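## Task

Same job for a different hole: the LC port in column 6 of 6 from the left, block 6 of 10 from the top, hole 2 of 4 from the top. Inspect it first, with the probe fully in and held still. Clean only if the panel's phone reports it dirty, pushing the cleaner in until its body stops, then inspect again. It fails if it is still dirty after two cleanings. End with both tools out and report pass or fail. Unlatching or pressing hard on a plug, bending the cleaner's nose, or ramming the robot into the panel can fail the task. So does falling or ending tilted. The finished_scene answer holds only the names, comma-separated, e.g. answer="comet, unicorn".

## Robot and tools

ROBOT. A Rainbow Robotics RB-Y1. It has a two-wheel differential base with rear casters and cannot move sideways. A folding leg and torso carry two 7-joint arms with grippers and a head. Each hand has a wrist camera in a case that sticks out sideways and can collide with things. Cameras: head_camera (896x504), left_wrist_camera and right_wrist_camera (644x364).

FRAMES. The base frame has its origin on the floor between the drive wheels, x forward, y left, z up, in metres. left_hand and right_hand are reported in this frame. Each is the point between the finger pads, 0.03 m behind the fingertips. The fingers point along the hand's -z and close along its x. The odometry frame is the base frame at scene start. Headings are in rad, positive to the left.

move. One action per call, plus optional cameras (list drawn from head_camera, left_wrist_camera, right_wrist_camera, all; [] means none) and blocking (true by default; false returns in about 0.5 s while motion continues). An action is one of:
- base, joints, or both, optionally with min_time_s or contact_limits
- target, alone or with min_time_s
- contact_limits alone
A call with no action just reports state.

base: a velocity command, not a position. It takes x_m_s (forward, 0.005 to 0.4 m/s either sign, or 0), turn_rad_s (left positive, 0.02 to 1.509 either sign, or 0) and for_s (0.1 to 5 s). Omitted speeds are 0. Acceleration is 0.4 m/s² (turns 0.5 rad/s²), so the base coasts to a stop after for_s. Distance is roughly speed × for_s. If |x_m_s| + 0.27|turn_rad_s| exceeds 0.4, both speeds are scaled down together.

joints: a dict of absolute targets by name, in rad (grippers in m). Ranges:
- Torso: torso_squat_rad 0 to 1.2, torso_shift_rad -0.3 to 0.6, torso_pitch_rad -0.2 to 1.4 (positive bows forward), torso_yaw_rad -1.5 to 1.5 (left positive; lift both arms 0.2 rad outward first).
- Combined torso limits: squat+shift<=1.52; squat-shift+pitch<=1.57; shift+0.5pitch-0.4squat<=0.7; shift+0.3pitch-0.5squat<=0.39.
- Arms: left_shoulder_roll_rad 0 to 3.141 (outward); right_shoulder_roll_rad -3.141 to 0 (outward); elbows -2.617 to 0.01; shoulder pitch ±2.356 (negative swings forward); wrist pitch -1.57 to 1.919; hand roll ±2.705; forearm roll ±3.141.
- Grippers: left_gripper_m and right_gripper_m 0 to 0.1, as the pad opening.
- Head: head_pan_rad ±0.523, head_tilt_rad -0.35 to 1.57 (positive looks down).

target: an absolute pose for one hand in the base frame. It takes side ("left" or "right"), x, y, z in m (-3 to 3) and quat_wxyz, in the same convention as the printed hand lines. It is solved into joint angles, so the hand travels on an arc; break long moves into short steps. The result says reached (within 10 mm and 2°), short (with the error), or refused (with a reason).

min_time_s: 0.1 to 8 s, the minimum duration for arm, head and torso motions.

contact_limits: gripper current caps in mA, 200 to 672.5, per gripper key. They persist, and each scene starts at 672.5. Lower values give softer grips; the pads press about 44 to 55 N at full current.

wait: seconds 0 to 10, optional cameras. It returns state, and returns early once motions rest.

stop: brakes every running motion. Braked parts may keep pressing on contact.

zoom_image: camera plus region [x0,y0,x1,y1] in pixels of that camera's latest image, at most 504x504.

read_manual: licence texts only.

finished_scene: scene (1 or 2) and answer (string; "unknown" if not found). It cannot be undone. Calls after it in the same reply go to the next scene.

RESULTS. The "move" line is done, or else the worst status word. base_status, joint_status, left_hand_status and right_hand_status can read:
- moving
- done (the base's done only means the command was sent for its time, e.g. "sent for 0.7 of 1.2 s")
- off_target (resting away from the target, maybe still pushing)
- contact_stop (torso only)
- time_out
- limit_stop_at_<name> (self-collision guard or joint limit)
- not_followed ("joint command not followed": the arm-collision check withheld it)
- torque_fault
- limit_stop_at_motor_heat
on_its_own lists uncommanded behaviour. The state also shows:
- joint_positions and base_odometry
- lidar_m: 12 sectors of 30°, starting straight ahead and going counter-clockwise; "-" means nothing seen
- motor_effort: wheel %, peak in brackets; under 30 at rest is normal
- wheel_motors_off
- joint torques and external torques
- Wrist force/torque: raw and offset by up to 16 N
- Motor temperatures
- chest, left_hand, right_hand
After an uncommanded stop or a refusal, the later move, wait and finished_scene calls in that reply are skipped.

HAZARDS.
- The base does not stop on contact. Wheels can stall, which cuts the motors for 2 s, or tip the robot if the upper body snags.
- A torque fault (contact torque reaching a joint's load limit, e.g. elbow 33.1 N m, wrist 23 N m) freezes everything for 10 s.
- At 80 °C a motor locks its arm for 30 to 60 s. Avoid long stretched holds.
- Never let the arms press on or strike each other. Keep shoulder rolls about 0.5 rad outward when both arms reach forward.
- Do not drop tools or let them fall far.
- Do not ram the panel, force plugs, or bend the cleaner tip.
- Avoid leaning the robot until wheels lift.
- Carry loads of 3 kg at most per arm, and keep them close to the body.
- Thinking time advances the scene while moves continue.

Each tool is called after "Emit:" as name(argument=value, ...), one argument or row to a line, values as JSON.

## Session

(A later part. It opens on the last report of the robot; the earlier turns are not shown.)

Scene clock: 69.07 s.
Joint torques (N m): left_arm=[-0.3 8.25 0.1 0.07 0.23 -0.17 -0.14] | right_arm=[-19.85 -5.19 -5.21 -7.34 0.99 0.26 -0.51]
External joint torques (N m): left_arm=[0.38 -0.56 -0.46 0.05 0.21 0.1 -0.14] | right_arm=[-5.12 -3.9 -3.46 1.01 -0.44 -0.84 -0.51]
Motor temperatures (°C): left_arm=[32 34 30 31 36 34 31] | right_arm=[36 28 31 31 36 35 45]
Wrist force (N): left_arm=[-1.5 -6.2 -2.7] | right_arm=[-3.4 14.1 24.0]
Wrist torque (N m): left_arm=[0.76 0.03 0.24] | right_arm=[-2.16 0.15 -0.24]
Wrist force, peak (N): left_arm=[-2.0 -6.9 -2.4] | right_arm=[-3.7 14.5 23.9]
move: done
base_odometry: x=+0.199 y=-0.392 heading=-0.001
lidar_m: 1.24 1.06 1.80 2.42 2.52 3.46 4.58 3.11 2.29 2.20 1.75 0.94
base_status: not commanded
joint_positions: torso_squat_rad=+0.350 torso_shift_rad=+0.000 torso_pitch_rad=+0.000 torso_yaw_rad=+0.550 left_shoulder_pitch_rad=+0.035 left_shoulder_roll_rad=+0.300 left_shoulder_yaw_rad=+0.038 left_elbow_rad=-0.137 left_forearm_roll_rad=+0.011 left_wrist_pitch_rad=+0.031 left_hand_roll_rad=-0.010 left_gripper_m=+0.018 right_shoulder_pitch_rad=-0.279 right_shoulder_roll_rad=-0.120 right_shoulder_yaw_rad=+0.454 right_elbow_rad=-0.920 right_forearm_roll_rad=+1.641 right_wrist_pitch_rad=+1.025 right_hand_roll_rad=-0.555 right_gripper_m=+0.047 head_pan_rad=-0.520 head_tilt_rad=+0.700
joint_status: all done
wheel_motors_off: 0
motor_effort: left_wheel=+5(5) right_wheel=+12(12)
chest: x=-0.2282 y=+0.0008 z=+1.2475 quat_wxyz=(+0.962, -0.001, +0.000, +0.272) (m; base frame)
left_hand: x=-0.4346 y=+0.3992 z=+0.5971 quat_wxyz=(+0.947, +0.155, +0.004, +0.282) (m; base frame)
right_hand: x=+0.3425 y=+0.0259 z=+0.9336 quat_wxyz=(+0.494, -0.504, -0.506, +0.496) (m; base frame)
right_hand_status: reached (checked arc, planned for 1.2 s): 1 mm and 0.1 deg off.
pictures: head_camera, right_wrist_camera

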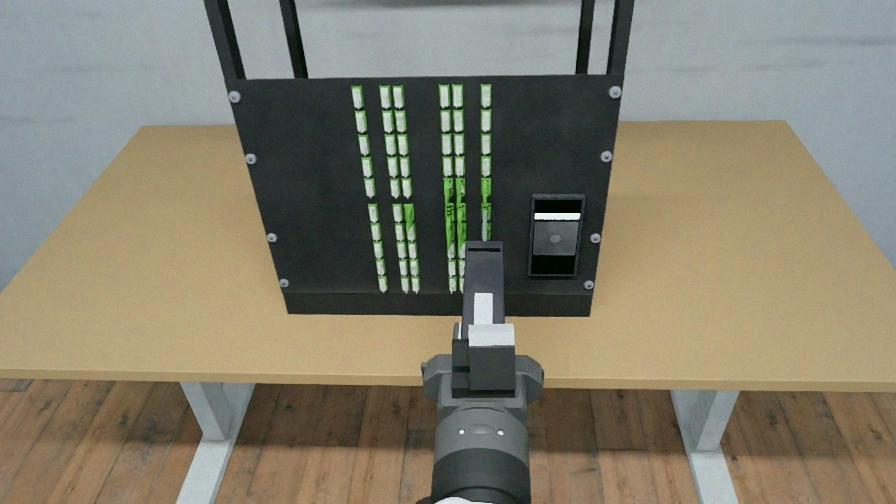

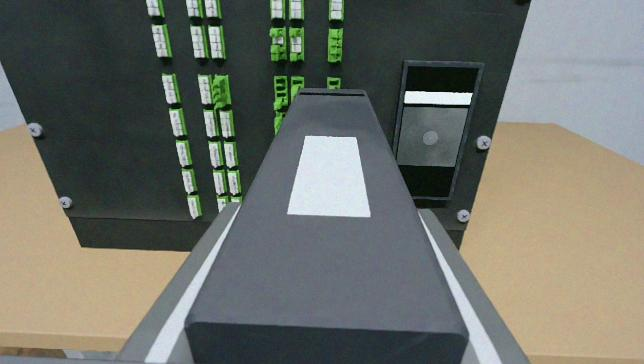

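Emit:
move(
  target={"side":"right","x":0.3330,"y":0.0258,"z":0.9341,"quat_wxyz":[0.49401,-0.50399,-0.50601,0.49599]},
  min_time_s=1.3,
  cameras=[],
)

Emit:
move(
  target={"side":"right","x":0.316,"y":0.0257,"z":0.9341,"quat_wxyz":[0.49401,-0.50399,-0.50601,0.49599]},
  min_time_s=1.5,
  cameras=[],
)

Emit:
move(
  target={"side":"right","x":0.24,"y":0.025,"z":0.935,"quat_wxyz":[0.49401,-0.50399,-0.50601,0.49599]},
  min_time_s=2,
  cameras=["head_camera","right_wrist_camera"],
)

Emit:
zoom_image(
  camera="head_camera",
  region=[526, 208, 586, 268],
)

Emit:
zoom_image(
  camera="right_wrist_camera",
  region=[370, 40, 480, 170],
)

Scene clock: 71.67 s.
Joint torques (N m): left_arm=[-0.19 8.22 0.19 0.21 0.2 -0.26 -0.1] | right_arm=[-12.71 -1 -1.69 -8.7 1.77 2.18 0.2]
External joint torques (N m): left_arm=[0.48 -0.59 -0.37 0.18 0.18 0.01 -0.1] | right_arm=[1.48 -0.1 0.02 -0.26 0.31 1.12 0.21]
Motor temperatures (°C): left_arm=[32 34 30 31 36 34 31] | right_arm=[36 28 31 31 36 35 45]
Wrist force (N): left_arm=[-1.6 -6.0 -2.4] | right_arm=[-1.2 16.7 5.2]
Wrist torque (N m): left_arm=[0.70 0.00 0.24] | right_arm=[-1.59 -0.36 -0.23]
Wrist force, peak (N): left_arm=[-1.5 -6.6 -2.9] | right_arm=[-3.5 14.3 24.3]
move: done
base_odometry: x=+0.199 y=-0.392 heading=-0.001
lidar_m: 1.24 1.05 1.80 2.41 2.52 3.46 4.57 3.10 2.27 2.20 1.75 0.95
base_status: not commanded
joint_positions: torso_squat_rad=+0.350 torso_shift_rad=+0.000 torso_pitch_rad=+0.000 torso_yaw_rad=+0.550 left_shoulder_pitch_rad=+0.035 left_shoulder_roll_rad=+0.300 left_shoulder_yaw_rad=+0.038 left_elbow_rad=-0.137 left_forearm_roll_rad=+0.011 left_wrist_pitch_rad=+0.031 left_hand_roll_rad=-0.010 left_gripper_m=+0.018 right_shoulder_pitch_rad=-0.248 right_shoulder_roll_rad=-0.116 right_shoulder_yaw_rad=+0.461 right_elbow_rad=-0.962 right_forearm_roll_rad=+1.646 right_wrist_pitch_rad=+1.036 right_hand_roll_rad=-0.536 right_gripper_m=+0.047 head_pan_rad=-0.520 head_tilt_rad=+0.700
joint_status: all done
wheel_motors_off: 0
motor_effort: left_wheel=+5(5) right_wheel=+7(12)
chest: x=-0.2281 y=+0.0008 z=+1.2475 quat_wxyz=(+0.962, -0.001, +0.000, +0.272) (m; base frame)
left_hand: x=-0.4345 y=+0.3992 z=+0.5971 quat_wxyz=(+0.947, +0.155, +0.005, +0.282) (m; base frame)
right_hand: x=+0.3336 y=+0.0258 z=+0.9341 quat_wxyz=(+0.494, -0.504, -0.506, +0.495) (m; base frame)
right_hand_status: reached (checked arc, planned for 1.3 s): 1 mm and 0.1 deg off.
pictures: none
No camera images: "cameras" was empty.

Scene clock: 73.50 s.
Joint torques (N m): left_arm=[-0.49 8.26 0.02 0.05 0.22 -0.24 -0.16] | right_arm=[-12.13 0.82 -0.99 -8.94 1.97 1.55 0.18]
External joint torques (N m): left_arm=[0.18 -0.55 -0.54 0.03 0.2 0.03 -0.16] | right_arm=[1.04 1.01 0.6 -0.32 0.45 0.55 0.19]
Motor temperatures (°C): left_arm=[32 34 30 31 36 34 31] | right_arm=[36 28 31 31 36 35 45]
Wrist force (N): left_arm=[-1.8 -6.0 -2.8] | right_arm=[-2.0 16.5 5.2]
Wrist torque (N m): left_arm=[0.72 -0.03 0.24] | right_arm=[-1.67 -0.09 -0.23]
Wrist force, peak (N): left_arm=[-1.5 -6.4 -3.1] | right_arm=[-2.3 16.6 5.5]
move: done
base_odometry: x=+0.199 y=-0.392 heading=-0.001
lidar_m: 1.24 1.05 1.80 2.42 2.51 3.47 4.57 3.10 2.28 2.21 1.75 0.95
base_status: not commanded
joint_positions: torso_squat_rad=+0.350 torso_shift_rad=+0.000 torso_pitch_rad=+0.000 torso_yaw_rad=+0.550 left_shoulder_pitch_rad=+0.035 left_shoulder_roll_rad=+0.300 left_shoulder_yaw_rad=+0.038 left_elbow_rad=-0.137 left_forearm_roll_rad=+0.011 left_wrist_pitch_rad=+0.031 left_hand_roll_rad=-0.010 left_gripper_m=+0.018 right_shoulder_pitch_rad=-0.190 right_shoulder_roll_rad=-0.108 right_shoulder_yaw_rad=+0.477 right_elbow_rad=-1.038 right_forearm_roll_rad=+1.654 right_wrist_pitch_rad=+1.052 right_hand_roll_rad=-0.500 right_gripper_m=+0.047 head_pan_rad=-0.520 head_tilt_rad=+0.700
joint_status: all done
wheel_motors_off: 0
motor_effort: left_wheel=+5(5) right_wheel=+10(11)
chest: x=-0.2281 y=+0.0008 z=+1.2475 quat_wxyz=(+0.962, -0.001, +0.000, +0.272) (m; base frame)
left_hand: x=-0.4345 y=+0.3992 z=+0.5971 quat_wxyz=(+0.947, +0.155, +0.005, +0.282) (m; base frame)
right_hand: x=+0.3162 y=+0.0256 z=+0.9341 quat_wxyz=(+0.494, -0.504, -0.506, +0.496) (m; base frame)
right_hand_status: reached (checked arc, planned for 1.5 s): 0 mm and 0.0 deg off.
pictures: none
No camera images: "cameras" was empty.

Scene clock: 75.83 s.
Joint torques (N m): left_arm=[-0.09 8.53 0.17 0.09 0.28 -0.26 -0.02] | right_arm=[-8.43 3.45 -0.28 -9.27 2.1 1.19 0.26]
External joint torques (N m): left_arm=[0.57 -0.27 -0.38 0.07 0.27 0.01 -0.02] | right_arm=[0.62 0.88 0.33 -0.32 0.43 0.35 0.27]
Motor temperatures (°C): left_arm=[32 34 30 31 36 34 31] | right_arm=[36 28 31 31 36 35 45]
Wrist force (N): left_arm=[-1.2 -5.9 -2.7] | right_arm=[-2.1 16.4 5.4]
Wrist torque (N m): left_arm=[0.72 0.05 0.25] | right_arm=[-1.68 -0.12 -0.24]
Wrist force, peak (N): left_arm=[-1.3 -6.5 -3.0] | right_arm=[-2.3 16.8 5.2]
move: done
base_odometry: x=+0.199 y=-0.392 heading=-0.001
lidar_m: 1.24 1.06 1.80 2.42 2.51 3.47 4.58 3.12 2.28 2.21 1.75 0.94
base_status: not commanded
joint_positions: torso_squat_rad=+0.350 torso_shift_rad=+0.000 torso_pitch_rad=+0.000 torso_yaw_rad=+0.550 left_shoulder_pitch_rad=+0.035 left_shoulder_roll_rad=+0.300 left_shoulder_yaw_rad=+0.038 left_elbow_rad=-0.137 left_forearm_roll_rad=+0.011 left_wrist_pitch_rad=+0.031 left_hand_roll_rad=-0.010 left_gripper_m=+0.018 right_shoulder_pitch_rad=+0.024 right_shoulder_roll_rad=-0.068 right_shoulder_yaw_rad=+0.575 right_elbow_rad=-1.262 right_forearm_roll_rad=+1.723 right_wrist_pitch_rad=+1.139 right_hand_roll_rad=-0.415 right_gripper_m=+0.047 head_pan_rad=-0.520 head_tilt_rad=+0.700
joint_status: all done
wheel_motors_off: 0
motor_effort: left_wheel=+5(5) right_wheel=+9(11)
chest: x=-0.2281 y=+0.0008 z=+1.2475 quat_wxyz=(+0.962, -0.001, +0.000, +0.272) (m; base frame)
left_hand: x=-0.4345 y=+0.3992 z=+0.5971 quat_wxyz=(+0.947, +0.155, +0.005, +0.282) (m; base frame)
right_hand: x=+0.2401 y=+0.0249 z=+0.9350 quat_wxyz=(+0.494, -0.504, -0.506, +0.496) (m; base frame)
right_hand_status: reached (checked arc, planned for 2.0 s): 0 mm and 0.0 deg off.
pictures: head_camera, right_wrist_camera

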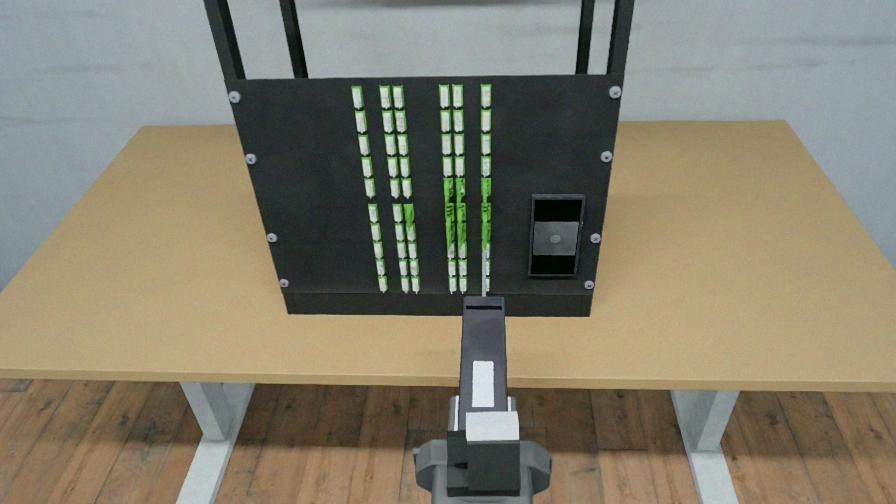

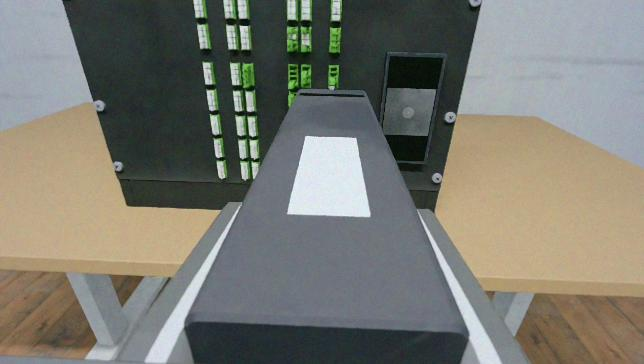

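Scaled by 8.400 from the camera's 896x504 image, which has a finer 1280x720 frame.

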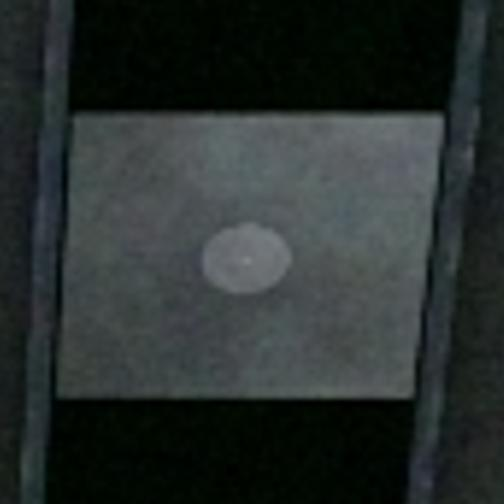

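Scaled by 3.877 from the camera's 644x364 image, which has a finer 920x520 frame.

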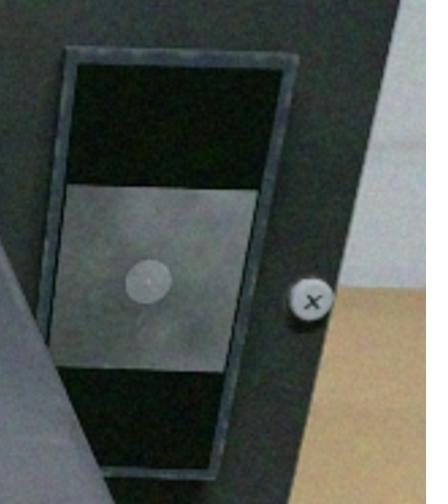

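Emit:
finished_scene(
  scene=2,
  answer="pass",
)

The scene is finished: the task was done.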